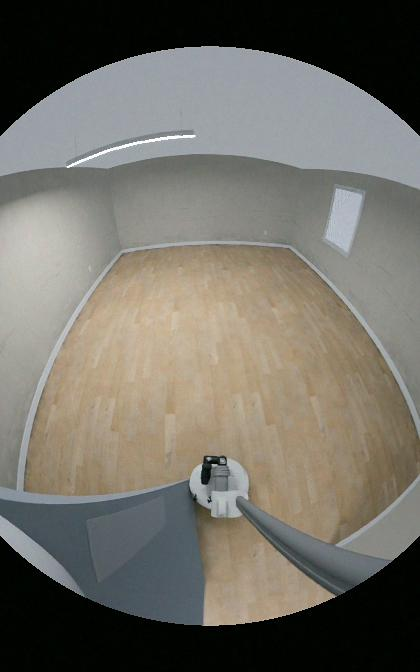

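Emit:
move(
  r1={"base": {"translate_m": -0.08, "strafe_m": -0.36}, "pace": "slow", "contact_limits": {"strafe_m": 0.3}},
  blocking=false,
  cameras=[],
)

Emit:
wait(
  seconds=6,
  cameras=["r1_head_left_camera"],
)

Scene clock: 4519.97 s.
move: r1 moving
r1.base_odometry: x=-1.597 y=+1.785 heading=+2.898
r1.turned_by_wheels: +0.000
r1.turned_by_imu: +0.000
r1.base_tilt: forward=-1.6 right=+1.2
r1.lidar_m: 4.83 3.40 2.25 2.08 0.25 0.25 0.52 1.26 1.26 2.58 2.66 3.34
r1.base_status: translate_m moving; strafe_m moving
r1.joint_positions: lift_m=+0.127 arm_m=+0.000 wrist_yaw_rad=+3.092 wrist_pitch_rad=+0.002 wrist_roll_rad=+0.000 gripper_m=+0.056
r1.joint_status: not commanded
r1.measured_speeds: translate_m=-0.012 strafe_m=-0.049 rotate_rad=+0.001 lift_m=+0.000 arm_m=+0.000 wrist_yaw_rad=+0.000 wrist_pitch_rad=+0.000 wrist_roll_rad=+0.000
r1.motor_effort: lift_m=+20(20) arm_m=+4(4) wheel_0=+3(4) wheel_1=-4(5) wheel_2=+2(5)
r1.servo_current: wrist_yaw_rad=65(65) wrist_pitch_rad=39(46) wrist_roll_rad=39(72) gripper_m=46(46)
r1.contact_limits: strafe_m 0.3
r1.hand_pose: x=-0.1128 y=+0.1017 z=+0.3046 quat_wxyz=(+0.025, -0.001, +0.000, +1.000) (m; r1's base frame)
r1.wrist_depth_mm: - 138 - 442 285 198 - / 111 138 - 449 286 198 - / 115 139 260 452 289 191 - / 137 152 - 459 290 191 - / 1983 - - 459 291 193 160 / 1205 1182 195 466 196 191 - / 854 759 750 155 273 174 -
r2.base_odometry: x=-3.135 y=-5.966 heading=+2.623
r2.turned_by_wheels: +0.000
r2.turned_by_imu: +0.000
r2.base_tilt: forward=-0.7 right=+0.1
r2.lidar_m: 2.17 0.89 0.67 0.64 0.68 0.98 2.10 2.23 2.23 2.16 0.62 0.51
r2.base_status: not commanded
r2.joint_positions: lift_m=+0.600 arm_m=+0.000 wrist_yaw_rad=+0.001 wrist_pitch_rad=+1.568 wrist_roll_rad=+1.598 gripper_m=+0.001
r2.joint_status: not commanded
r2.measured_speeds: translate_m=+0.000 strafe_m=+0.000 rotate_rad=+0.000 lift_m=+0.000 arm_m=+0.000 wrist_yaw_rad=+0.000 wrist_pitch_rad=+0.000 wrist_roll_rad=+0.000
r2.motor_effort: lift_m=+14(14) arm_m=-7(7) wheel_0=-1(2) wheel_1=+3(3) wheel_2=+0(0)
r2.servo_current: wrist_yaw_rad=33(59) wrist_pitch_rad=33(46) wrist_roll_rad=39(59) gripper_m=59(65)
r2.hand_pose: x=+0.1721 y=-0.0874 z=+0.4901 quat_wxyz=(+0.494, +0.507, +0.493, -0.506) (m; r2's base frame)
r2.wrist_depth_mm: - 715 707 707 707 699 699 / - 715 715 715 707 707 715 / 707 715 723 707 715 715 707 / 715 723 715 530 500 496 707 / 723 715 723 504 500 500 504 / 723 723 715 194 183 500 707 / 715 723 715 - - 500 715
pictures: none
No camera images: "cameras" was empty.

Scene clock: 4524.40 s.
earlier move: r1 done
r1.base_odometry: x=-1.439 y=+2.103 heading=+2.899
r1.turned_by_wheels: +0.000
r1.turned_by_imu: -0.002
r1.base_tilt: forward=-1.6 right=+1.3
r1.lidar_m: 4.95 3.97 2.67 2.55 0.25 0.38 2.30 0.94 1.07 2.27 2.33 2.93
r1.base_status: done
r1.joint_positions: lift_m=+0.127 arm_m=+0.000 wrist_yaw_rad=+3.092 wrist_pitch_rad=+0.002 wrist_roll_rad=+0.000 gripper_m=+0.056
r1.joint_status: not commanded
r1.measured_speeds: translate_m=+0.000 strafe_m=+0.000 rotate_rad=+0.000 lift_m=+0.000 arm_m=+0.000 wrist_yaw_rad=+0.000 wrist_pitch_rad=+0.000 wrist_roll_rad=+0.000
r1.motor_effort: lift_m=+20(20) arm_m=+4(4) wheel_0=+2(5) wheel_1=+4(7) wheel_2=+0(5)
r1.servo_current: wrist_yaw_rad=46(78) wrist_pitch_rad=46(52) wrist_roll_rad=39(72) gripper_m=39(52)
r1.contact_limits: strafe_m 0.3
r1.hand_pose: x=-0.1128 y=+0.1017 z=+0.3046 quat_wxyz=(+0.025, -0.001, +0.000, +1.000) (m; r1's base frame)
r1.wrist_depth_mm: - 138 - - - 276 181 / 111 139 - - - 279 182 / 115 139 258 - - 283 185 / 136 151 - - - 285 185 / 1756 - - - 1863 286 185 / 1160 1205 195 1229 193 283 185 / 842 759 750 167 603 215 185
r2.base_odometry: x=-3.135 y=-5.966 heading=+2.623
r2.turned_by_wheels: +0.000
r2.turned_by_imu: +0.001
r2.base_tilt: forward=-0.7 right=+0.1
r2.lidar_m: 2.18 0.89 0.66 0.62 0.68 0.97 2.10 2.20 2.23 2.16 0.60 0.51
r2.base_status: not commanded
r2.joint_positions: lift_m=+0.600 arm_m=+0.000 wrist_yaw_rad=+0.001 wrist_pitch_rad=+1.568 wrist_roll_rad=+1.598 gripper_m=+0.001
r2.joint_status: not commanded
r2.measured_speeds: translate_m=+0.000 strafe_m=+0.000 rotate_rad=+0.000 lift_m=+0.000 arm_m=+0.000 wrist_yaw_rad=+0.000 wrist_pitch_rad=+0.000 wrist_roll_rad=+0.000
r2.motor_effort: lift_m=+14(14) arm_m=-7(7) wheel_0=-2(2) wheel_1=+3(3) wheel_2=+0(1)
r2.servo_current: wrist_yaw_rad=46(65) wrist_pitch_rad=39(46) wrist_roll_rad=46(65) gripper_m=59(65)
r2.hand_pose: x=+0.1721 y=-0.0874 z=+0.4901 quat_wxyz=(+0.494, +0.507, +0.493, -0.506) (m; r2's base frame)
r2.wrist_depth_mm: - 715 715 707 707 699 707 / - 723 699 715 715 707 707 / 715 715 715 715 715 707 715 / 723 715 723 530 500 500 715 / 723 715 715 500 500 500 500 / 732 723 715 193 184 504 715 / 715 723 707 - - 504 715
wait: 4.43 of 6 s (r1 has come to rest)
pictures: r1_head_left_camera
Images, in order (width x height): r1_head_left_camera 420x672.

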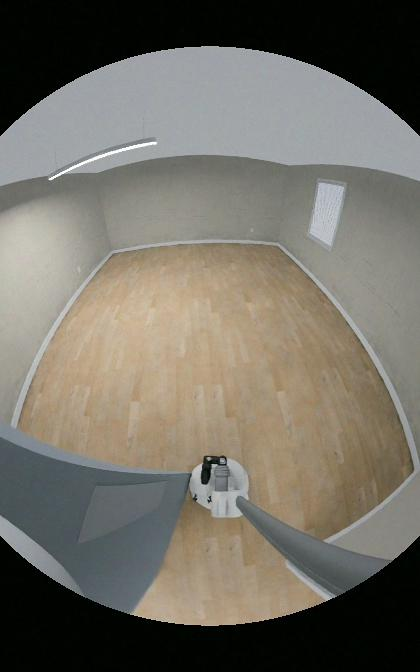

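Emit:
move(
  r1={"base": {"translate_m": -0.177, "strafe_m": -0.245}, "pace": "slow", "contact_limits": {"strafe_m": 0.3}},
  blocking=false,
  cameras=[],
)

Emit:
wait(
  seconds=6,
  cameras=[],
)

Scene clock: 4531.60 s.
move: r1 moving
r1.base_odometry: x=-1.429 y=+2.112 heading=+2.899
r1.turned_by_wheels: +0.000
r1.turned_by_imu: +0.000
r1.base_tilt: forward=-1.6 right=+1.3
r1.lidar_m: 4.97 4.02 2.67 2.60 0.25 0.39 2.27 0.93 1.06 2.24 2.33 2.94
r1.base_status: translate_m moving; strafe_m moving
r1.joint_positions: lift_m=+0.127 arm_m=+0.000 wrist_yaw_rad=+3.092 wrist_pitch_rad=+0.002 wrist_roll_rad=+0.000 gripper_m=+0.056
r1.joint_status: not commanded
r1.measured_speeds: translate_m=-0.029 strafe_m=-0.041 rotate_rad=+0.000 lift_m=+0.000 arm_m=+0.000 wrist_yaw_rad=+0.000 wrist_pitch_rad=+0.000 wrist_roll_rad=+0.000
r1.motor_effort: lift_m=+20(20) arm_m=+4(4) wheel_0=-1(3) wheel_1=-4(6) wheel_2=+4(5)
r1.servo_current: wrist_yaw_rad=59(65) wrist_pitch_rad=39(52) wrist_roll_rad=39(59) gripper_m=46(46)
r1.contact_limits: strafe_m 0.3
r1.hand_pose: x=-0.1128 y=+0.1017 z=+0.3046 quat_wxyz=(+0.025, -0.001, +0.000, +1.000) (m; r1's base frame)
r1.wrist_depth_mm: - 138 - - - 283 183 / 111 139 - - - 285 185 / 115 139 259 - - 289 187 / 137 151 - - - 291 187 / 1661 - - - 1921 293 188 / 1205 1182 195 1205 190 291 187 / 842 750 759 167 634 219 187
r2.base_odometry: x=-3.135 y=-5.966 heading=+2.623
r2.turned_by_wheels: +0.000
r2.turned_by_imu: +0.000
r2.base_tilt: forward=-0.7 right=+0.1
r2.lidar_m: 2.21 0.89 0.66 0.61 0.69 0.99 2.10 2.21 2.23 2.19 0.62 0.50
r2.base_status: not commanded
r2.joint_positions: lift_m=+0.600 arm_m=+0.000 wrist_yaw_rad=+0.001 wrist_pitch_rad=+1.568 wrist_roll_rad=+1.598 gripper_m=+0.001
r2.joint_status: not commanded
r2.measured_speeds: translate_m=+0.000 strafe_m=+0.000 rotate_rad=+0.000 lift_m=+0.000 arm_m=+0.000 wrist_yaw_rad=+0.000 wrist_pitch_rad=+0.000 wrist_roll_rad=+0.000
r2.motor_effort: lift_m=+14(14) arm_m=-7(7) wheel_0=-2(2) wheel_1=+3(3) wheel_2=+0(0)
r2.servo_current: wrist_yaw_rad=46(52) wrist_pitch_rad=39(46) wrist_roll_rad=46(59) gripper_m=59(65)
r2.hand_pose: x=+0.1721 y=-0.0874 z=+0.4901 quat_wxyz=(+0.494, +0.507, +0.493, -0.506) (m; r2's base frame)
r2.wrist_depth_mm: - 715 707 715 707 715 707 / - 707 715 707 707 699 699 / 723 699 707 715 707 707 707 / 723 715 715 530 500 504 707 / 723 732 723 496 500 500 508 / 715 715 715 193 183 500 707 / 723 723 723 - - 504 715
pictures: none
No camera images: "cameras" was empty.

Scene clock: 4535.40 s.
earlier move: r1 done
r1.base_odometry: x=-1.208 y=+2.299 heading=+2.899
r1.turned_by_wheels: +0.000
r1.turned_by_imu: -0.002
r1.base_tilt: forward=-1.6 right=+1.3
r1.lidar_m: 5.13 4.35 3.05 0.25 0.29 0.75 2.11 0.65 0.82 1.71 2.10 2.68
r1.base_status: done
r1.joint_positions: lift_m=+0.127 arm_m=+0.000 wrist_yaw_rad=+3.092 wrist_pitch_rad=+0.002 wrist_roll_rad=+0.000 gripper_m=+0.056
r1.joint_status: not commanded
r1.measured_speeds: translate_m=+0.000 strafe_m=+0.000 rotate_rad=+0.000 lift_m=+0.000 arm_m=+0.000 wrist_yaw_rad=+0.000 wrist_pitch_rad=+0.000 wrist_roll_rad=+0.000
r1.motor_effort: lift_m=+20(20) arm_m=+4(5) wheel_0=+3(4) wheel_1=+4(6) wheel_2=+0(6)
r1.servo_current: wrist_yaw_rad=39(72) wrist_pitch_rad=39(52) wrist_roll_rad=33(65) gripper_m=39(52)
r1.contact_limits: strafe_m 0.3
r1.hand_pose: x=-0.1128 y=+0.1017 z=+0.3046 quat_wxyz=(+0.025, -0.001, +0.000, +1.000) (m; r1's base frame)
r1.wrist_depth_mm: - 138 - - - - 439 / 111 139 - - - - 379 / 115 139 252 - - - 387 / 137 152 - - - - 389 / 699 - - - - - 387 / 723 1229 195 1182 190 1160 387 / 732 759 759 167 750 768 384
r2.base_odometry: x=-3.135 y=-5.966 heading=+2.623
r2.turned_by_wheels: +0.000
r2.turned_by_imu: +0.001
r2.base_tilt: forward=-0.7 right=+0.1
r2.lidar_m: 2.17 0.89 0.66 0.63 0.68 0.94 2.08 2.21 2.22 2.17 0.61 0.49
r2.base_status: not commanded
r2.joint_positions: lift_m=+0.600 arm_m=+0.000 wrist_yaw_rad=+0.001 wrist_pitch_rad=+1.568 wrist_roll_rad=+1.598 gripper_m=+0.001
r2.joint_status: not commanded
r2.measured_speeds: translate_m=+0.000 strafe_m=+0.000 rotate_rad=+0.000 lift_m=+0.000 arm_m=+0.000 wrist_yaw_rad=+0.000 wrist_pitch_rad=+0.000 wrist_roll_rad=+0.000
r2.motor_effort: lift_m=+14(14) arm_m=-7(7) wheel_0=-1(2) wheel_1=+3(3) wheel_2=+0(1)
r2.servo_current: wrist_yaw_rad=39(59) wrist_pitch_rad=39(46) wrist_roll_rad=46(59) gripper_m=59(65)
r2.hand_pose: x=+0.1721 y=-0.0874 z=+0.4901 quat_wxyz=(+0.494, +0.507, +0.493, -0.506) (m; r2's base frame)
r2.wrist_depth_mm: - 715 707 707 723 699 715 / - 707 723 715 715 715 707 / 715 723 707 715 715 707 707 / 715 715 715 530 500 504 715 / 732 723 715 500 496 500 500 / 723 723 723 194 184 500 715 / 723 723 723 - - 504 715
wait: 3.80 of 6 s (r1 has come to rest)
pictures: none
No camera images: "cameras" was empty.

Emit:
move(
  r1={"base": {"translate_m": -0.28, "strafe_m": -0.25}, "pace": "slow", "contact_limits": {"translate_m": 0.3}},
  blocking=false,
  cameras=[],
)

Emit:
wait(
  seconds=6,
  cameras=["r1_head_left_camera"],
)

Scene clock: 4544.33 s.
move: r1 moving
r1.base_odometry: x=-1.196 y=+2.305 heading=+2.900
r1.turned_by_wheels: +0.000
r1.turned_by_imu: +0.000
r1.base_tilt: forward=-1.6 right=+1.2
r1.lidar_m: 5.15 4.37 3.05 0.25 0.28 0.81 2.11 0.64 0.80 1.71 2.09 2.66
r1.base_status: translate_m moving; strafe_m moving
r1.joint_positions: lift_m=+0.127 arm_m=+0.000 wrist_yaw_rad=+3.092 wrist_pitch_rad=+0.002 wrist_roll_rad=+0.000 gripper_m=+0.056
r1.joint_status: not commanded
r1.measured_speeds: translate_m=-0.038 strafe_m=-0.035 rotate_rad=+0.003 lift_m=+0.000 arm_m=+0.000 wrist_yaw_rad=+0.000 wrist_pitch_rad=+0.000 wrist_roll_rad=+0.000
r1.motor_effort: lift_m=+20(20) arm_m=+4(4) wheel_0=+3(5) wheel_1=+1(4) wheel_2=+3(3)
r1.servo_current: wrist_yaw_rad=33(59) wrist_pitch_rad=33(46) wrist_roll_rad=33(59) gripper_m=39(46)
r1.contact_limits: translate_m 0.3
r1.hand_pose: x=-0.1128 y=+0.1017 z=+0.3046 quat_wxyz=(+0.025, -0.001, +0.000, +1.000) (m; r1's base frame)
r1.wrist_depth_mm: - 138 - - - - 392 / 111 138 - - - - 402 / 115 139 259 - - - 413 / 137 152 - - - - 508 / 707 - - - - - 508 / 715 1205 195 1182 190 1138 413 / 715 768 759 167 741 768 492
r2.base_odometry: x=-3.135 y=-5.966 heading=+2.623
r2.turned_by_wheels: +0.000
r2.turned_by_imu: +0.000
r2.base_tilt: forward=-0.7 right=+0.1
r2.lidar_m: 2.16 0.90 0.66 0.63 0.69 0.96 2.11 2.20 2.23 2.17 0.63 0.50
r2.base_status: not commanded
r2.joint_positions: lift_m=+0.600 arm_m=+0.000 wrist_yaw_rad=+0.001 wrist_pitch_rad=+1.568 wrist_roll_rad=+1.598 gripper_m=+0.001
r2.joint_status: not commanded
r2.measured_speeds: translate_m=+0.000 strafe_m=+0.000 rotate_rad=+0.000 lift_m=+0.000 arm_m=+0.000 wrist_yaw_rad=+0.000 wrist_pitch_rad=+0.000 wrist_roll_rad=+0.000
r2.motor_effort: lift_m=+14(14) arm_m=-7(7) wheel_0=-1(2) wheel_1=+3(3) wheel_2=+0(0)
r2.servo_current: wrist_yaw_rad=46(52) wrist_pitch_rad=39(46) wrist_roll_rad=46(52) gripper_m=59(72)
r2.hand_pose: x=+0.1721 y=-0.0874 z=+0.4901 quat_wxyz=(+0.494, +0.507, +0.493, -0.506) (m; r2's base frame)
r2.wrist_depth_mm: - 715 707 715 715 707 699 / - 707 715 715 707 707 707 / 715 715 715 715 707 707 707 / 707 715 715 530 496 500 707 / 723 707 715 500 500 500 504 / 715 715 723 193 184 500 707 / 723 723 715 - - 504 715
pictures: none
No camera images: "cameras" was empty.

Scene clock: 4548.83 s.
earlier move: r1 done
r1.base_odometry: x=-0.876 y=+2.474 heading=+2.900
r1.turned_by_wheels: +0.000
r1.turned_by_imu: -0.002
r1.base_tilt: forward=-1.6 right=+1.2
r1.lidar_m: 5.00 4.71 0.25 0.25 0.49 1.86 0.28 0.29 0.41 0.90 1.89 2.39
r1.base_status: done
r1.joint_positions: lift_m=+0.127 arm_m=+0.000 wrist_yaw_rad=+3.092 wrist_pitch_rad=+0.002 wrist_roll_rad=+0.000 gripper_m=+0.056
r1.joint_status: not commanded
r1.measured_speeds: translate_m=+0.000 strafe_m=+0.000 rotate_rad=+0.000 lift_m=+0.000 arm_m=+0.000 wrist_yaw_rad=+0.000 wrist_pitch_rad=+0.000 wrist_roll_rad=+0.000
r1.motor_effort: lift_m=+20(20) arm_m=+4(4) wheel_0=+8(10) wheel_1=+5(6) wheel_2=-3(4)
r1.servo_current: wrist_yaw_rad=39(72) wrist_pitch_rad=46(52) wrist_roll_rad=59(78) gripper_m=33(46)
r1.contact_limits: translate_m 0.3
r1.hand_pose: x=-0.1128 y=+0.1017 z=+0.3046 quat_wxyz=(+0.025, -0.001, +0.000, +1.000) (m; r1's base frame)
r1.wrist_depth_mm: - 138 - - - - - / 111 138 - - - - - / 115 139 259 - - - - / 137 152 - - - - - / 413 469 - - - - - / 413 473 195 1182 190 1160 1138 / 413 159 759 167 741 778 809
r2.base_odometry: x=-3.135 y=-5.966 heading=+2.623
r2.turned_by_wheels: +0.000
r2.turned_by_imu: +0.001
r2.base_tilt: forward=-0.7 right=+0.1
r2.lidar_m: 2.21 0.88 0.66 0.63 0.68 0.94 2.11 2.20 2.23 2.19 0.62 0.50
r2.base_status: not commanded
r2.joint_positions: lift_m=+0.600 arm_m=+0.000 wrist_yaw_rad=+0.001 wrist_pitch_rad=+1.568 wrist_roll_rad=+1.598 gripper_m=+0.001
r2.joint_status: not commanded
r2.measured_speeds: translate_m=+0.000 strafe_m=+0.000 rotate_rad=+0.000 lift_m=+0.000 arm_m=+0.000 wrist_yaw_rad=+0.000 wrist_pitch_rad=+0.000 wrist_roll_rad=+0.000
r2.motor_effort: lift_m=+14(14) arm_m=-7(7) wheel_0=-1(2) wheel_1=+3(3) wheel_2=+0(1)
r2.servo_current: wrist_yaw_rad=46(59) wrist_pitch_rad=46(52) wrist_roll_rad=39(65) gripper_m=59(72)
r2.hand_pose: x=+0.1721 y=-0.0874 z=+0.4901 quat_wxyz=(+0.494, +0.507, +0.493, -0.506) (m; r2's base frame)
r2.wrist_depth_mm: - 707 707 715 707 707 707 / - 715 715 707 715 707 707 / 715 715 715 707 715 707 715 / 715 723 723 530 500 504 707 / 723 715 723 496 496 496 496 / 723 715 723 194 183 504 707 / 715 732 723 - - 504 715
wait: 4.50 of 6 s (r1 has come to rest)
pictures: r1_head_left_camera
Images, in order (width x height): r1_head_left_camera 420x672.

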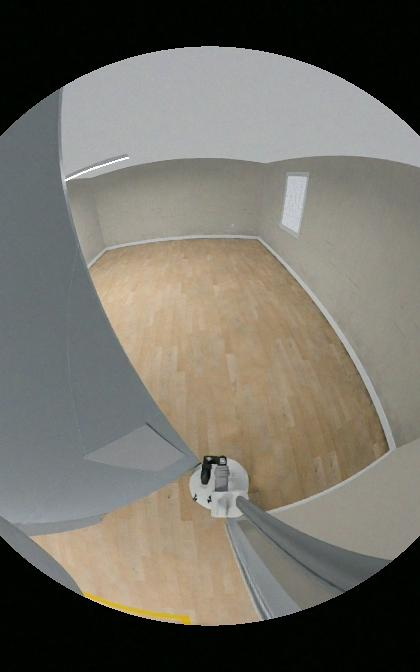

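Emit:
move(
  r1={"base": {"translate_m": 0.1, "strafe_m": -0.46}, "pace": "slow", "contact_limits": {"strafe_m": 0.3}},
  blocking=false,
  cameras=[],
)

Emit:
wait(
  seconds=8,
  cameras=["r1_head_left_camera"],
)

Scene clock: 4558.77 s.
move: r1 moving
r1.base_odometry: x=-0.875 y=+2.487 heading=+2.900
r1.turned_by_wheels: +0.000
r1.turned_by_imu: +0.000
r1.base_tilt: forward=-1.6 right=+1.3
r1.lidar_m: 4.97 4.75 0.25 0.25 0.49 1.87 0.31 0.28 0.42 0.87 1.89 2.40
r1.base_status: translate_m moving; strafe_m moving
r1.joint_positions: lift_m=+0.127 arm_m=+0.000 wrist_yaw_rad=+3.092 wrist_pitch_rad=+0.002 wrist_roll_rad=+0.000 gripper_m=+0.056
r1.joint_status: not commanded
r1.measured_speeds: translate_m=+0.010 strafe_m=-0.050 rotate_rad=+0.001 lift_m=+0.000 arm_m=+0.000 wrist_yaw_rad=+0.000 wrist_pitch_rad=+0.000 wrist_roll_rad=+0.000
r1.motor_effort: lift_m=+20(20) arm_m=+4(4) wheel_0=+10(11) wheel_1=+2(4) wheel_2=-8(9)
r1.servo_current: wrist_yaw_rad=52(59) wrist_pitch_rad=46(46) wrist_roll_rad=33(59) gripper_m=39(46)
r1.contact_limits: strafe_m 0.3
r1.hand_pose: x=-0.1128 y=+0.1017 z=+0.3046 quat_wxyz=(+0.025, -0.001, +0.000, +1.000) (m; r1's base frame)
r1.wrist_depth_mm: - 138 - - - - - / 111 139 - - - - - / 115 139 258 - - - - / 137 151 - - - - - / 407 469 - - - - - / 413 469 195 1182 190 1182 1138 / 415 146 768 167 741 778 798
r2.base_odometry: x=-3.135 y=-5.966 heading=+2.623
r2.turned_by_wheels: +0.000
r2.turned_by_imu: +0.000
r2.base_tilt: forward=-0.7 right=+0.0
r2.lidar_m: 2.17 0.89 0.67 0.62 0.69 0.97 2.09 2.20 2.23 2.18 0.63 0.50
r2.base_status: not commanded
r2.joint_positions: lift_m=+0.600 arm_m=+0.000 wrist_yaw_rad=+0.001 wrist_pitch_rad=+1.568 wrist_roll_rad=+1.598 gripper_m=+0.001
r2.joint_status: not commanded
r2.measured_speeds: translate_m=+0.000 strafe_m=+0.000 rotate_rad=+0.000 lift_m=+0.000 arm_m=+0.000 wrist_yaw_rad=+0.000 wrist_pitch_rad=+0.000 wrist_roll_rad=+0.000
r2.motor_effort: lift_m=+14(14) arm_m=-7(7) wheel_0=-1(2) wheel_1=+3(3) wheel_2=+0(0)
r2.servo_current: wrist_yaw_rad=33(59) wrist_pitch_rad=39(39) wrist_roll_rad=52(59) gripper_m=65(65)
r2.hand_pose: x=+0.1721 y=-0.0874 z=+0.4901 quat_wxyz=(+0.494, +0.507, +0.493, -0.506) (m; r2's base frame)
r2.wrist_depth_mm: - 715 723 715 723 707 707 / - 707 707 715 707 707 707 / 707 715 707 715 715 707 707 / 715 707 715 525 504 496 715 / 715 723 723 504 504 504 500 / 723 723 715 194 183 500 707 / 723 723 715 - - 500 699
pictures: none
No camera images: "cameras" was empty.

Scene clock: 4564.20 s.
earlier move: r1 done
r1.base_odometry: x=-0.863 y=+2.945 heading=+2.900
r1.turned_by_wheels: +0.000
r1.turned_by_imu: -0.003
r1.base_tilt: forward=-1.6 right=+1.3
r1.lidar_m: 3.72 5.47 3.59 3.31 0.57 0.39 0.33 0.33 0.47 0.94 1.42 1.79
r1.base_status: done
r1.joint_positions: lift_m=+0.127 arm_m=+0.000 wrist_yaw_rad=+3.092 wrist_pitch_rad=+0.002 wrist_roll_rad=+0.000 gripper_m=+0.056
r1.joint_status: not commanded
r1.measured_speeds: translate_m=+0.000 strafe_m=+0.000 rotate_rad=+0.000 lift_m=+0.000 arm_m=+0.000 wrist_yaw_rad=+0.000 wrist_pitch_rad=+0.000 wrist_roll_rad=+0.000
r1.motor_effort: lift_m=+20(20) arm_m=+4(4) wheel_0=+4(12) wheel_1=-2(7) wheel_2=-1(10)
r1.servo_current: wrist_yaw_rad=52(78) wrist_pitch_rad=39(52) wrist_roll_rad=52(72) gripper_m=33(52)
r1.contact_limits: strafe_m 0.3
r1.hand_pose: x=-0.1128 y=+0.1017 z=+0.3046 quat_wxyz=(+0.025, -0.001, +0.000, +1.000) (m; r1's base frame)
r1.wrist_depth_mm: 136 138 - - - - - / 112 139 - - - - - / 115 139 220 - - - - / 137 153 256 - - - - / 445 - - - - - - / 449 - 189 - 189 - - / 445 136 - 137 - - -
r2.base_odometry: x=-3.135 y=-5.966 heading=+2.623
r2.turned_by_wheels: +0.000
r2.turned_by_imu: +0.001
r2.base_tilt: forward=-0.7 right=+0.1
r2.lidar_m: 2.20 0.87 0.66 0.64 0.68 0.97 2.11 2.20 2.22 2.16 0.63 0.50
r2.base_status: not commanded
r2.joint_positions: lift_m=+0.600 arm_m=+0.000 wrist_yaw_rad=+0.001 wrist_pitch_rad=+1.568 wrist_roll_rad=+1.598 gripper_m=+0.001
r2.joint_status: not commanded
r2.measured_speeds: translate_m=+0.000 strafe_m=+0.000 rotate_rad=+0.000 lift_m=+0.000 arm_m=+0.000 wrist_yaw_rad=+0.000 wrist_pitch_rad=+0.000 wrist_roll_rad=+0.000
r2.motor_effort: lift_m=+14(14) arm_m=-7(7) wheel_0=-1(2) wheel_1=+3(3) wheel_2=+0(1)
r2.servo_current: wrist_yaw_rad=52(59) wrist_pitch_rad=39(52) wrist_roll_rad=46(59) gripper_m=59(65)
r2.hand_pose: x=+0.1721 y=-0.0874 z=+0.4901 quat_wxyz=(+0.494, +0.507, +0.493, -0.506) (m; r2's base frame)
r2.wrist_depth_mm: - 707 715 699 707 707 707 / - 715 715 715 707 707 707 / 707 715 715 715 707 707 707 / 723 715 723 535 500 504 707 / 723 723 715 504 500 500 500 / 723 715 715 193 184 504 707 / 732 715 723 - - 504 707
wait: 5.43 of 8 s (r1 has come to rest)
pictures: r1_head_left_camera
Images, in order (width x height): r1_head_left_camera 420x672.

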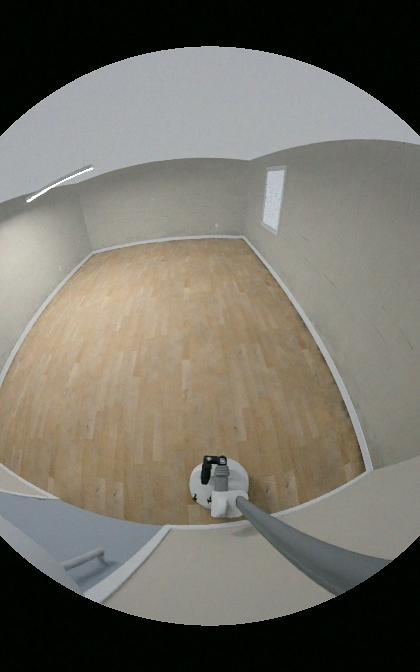

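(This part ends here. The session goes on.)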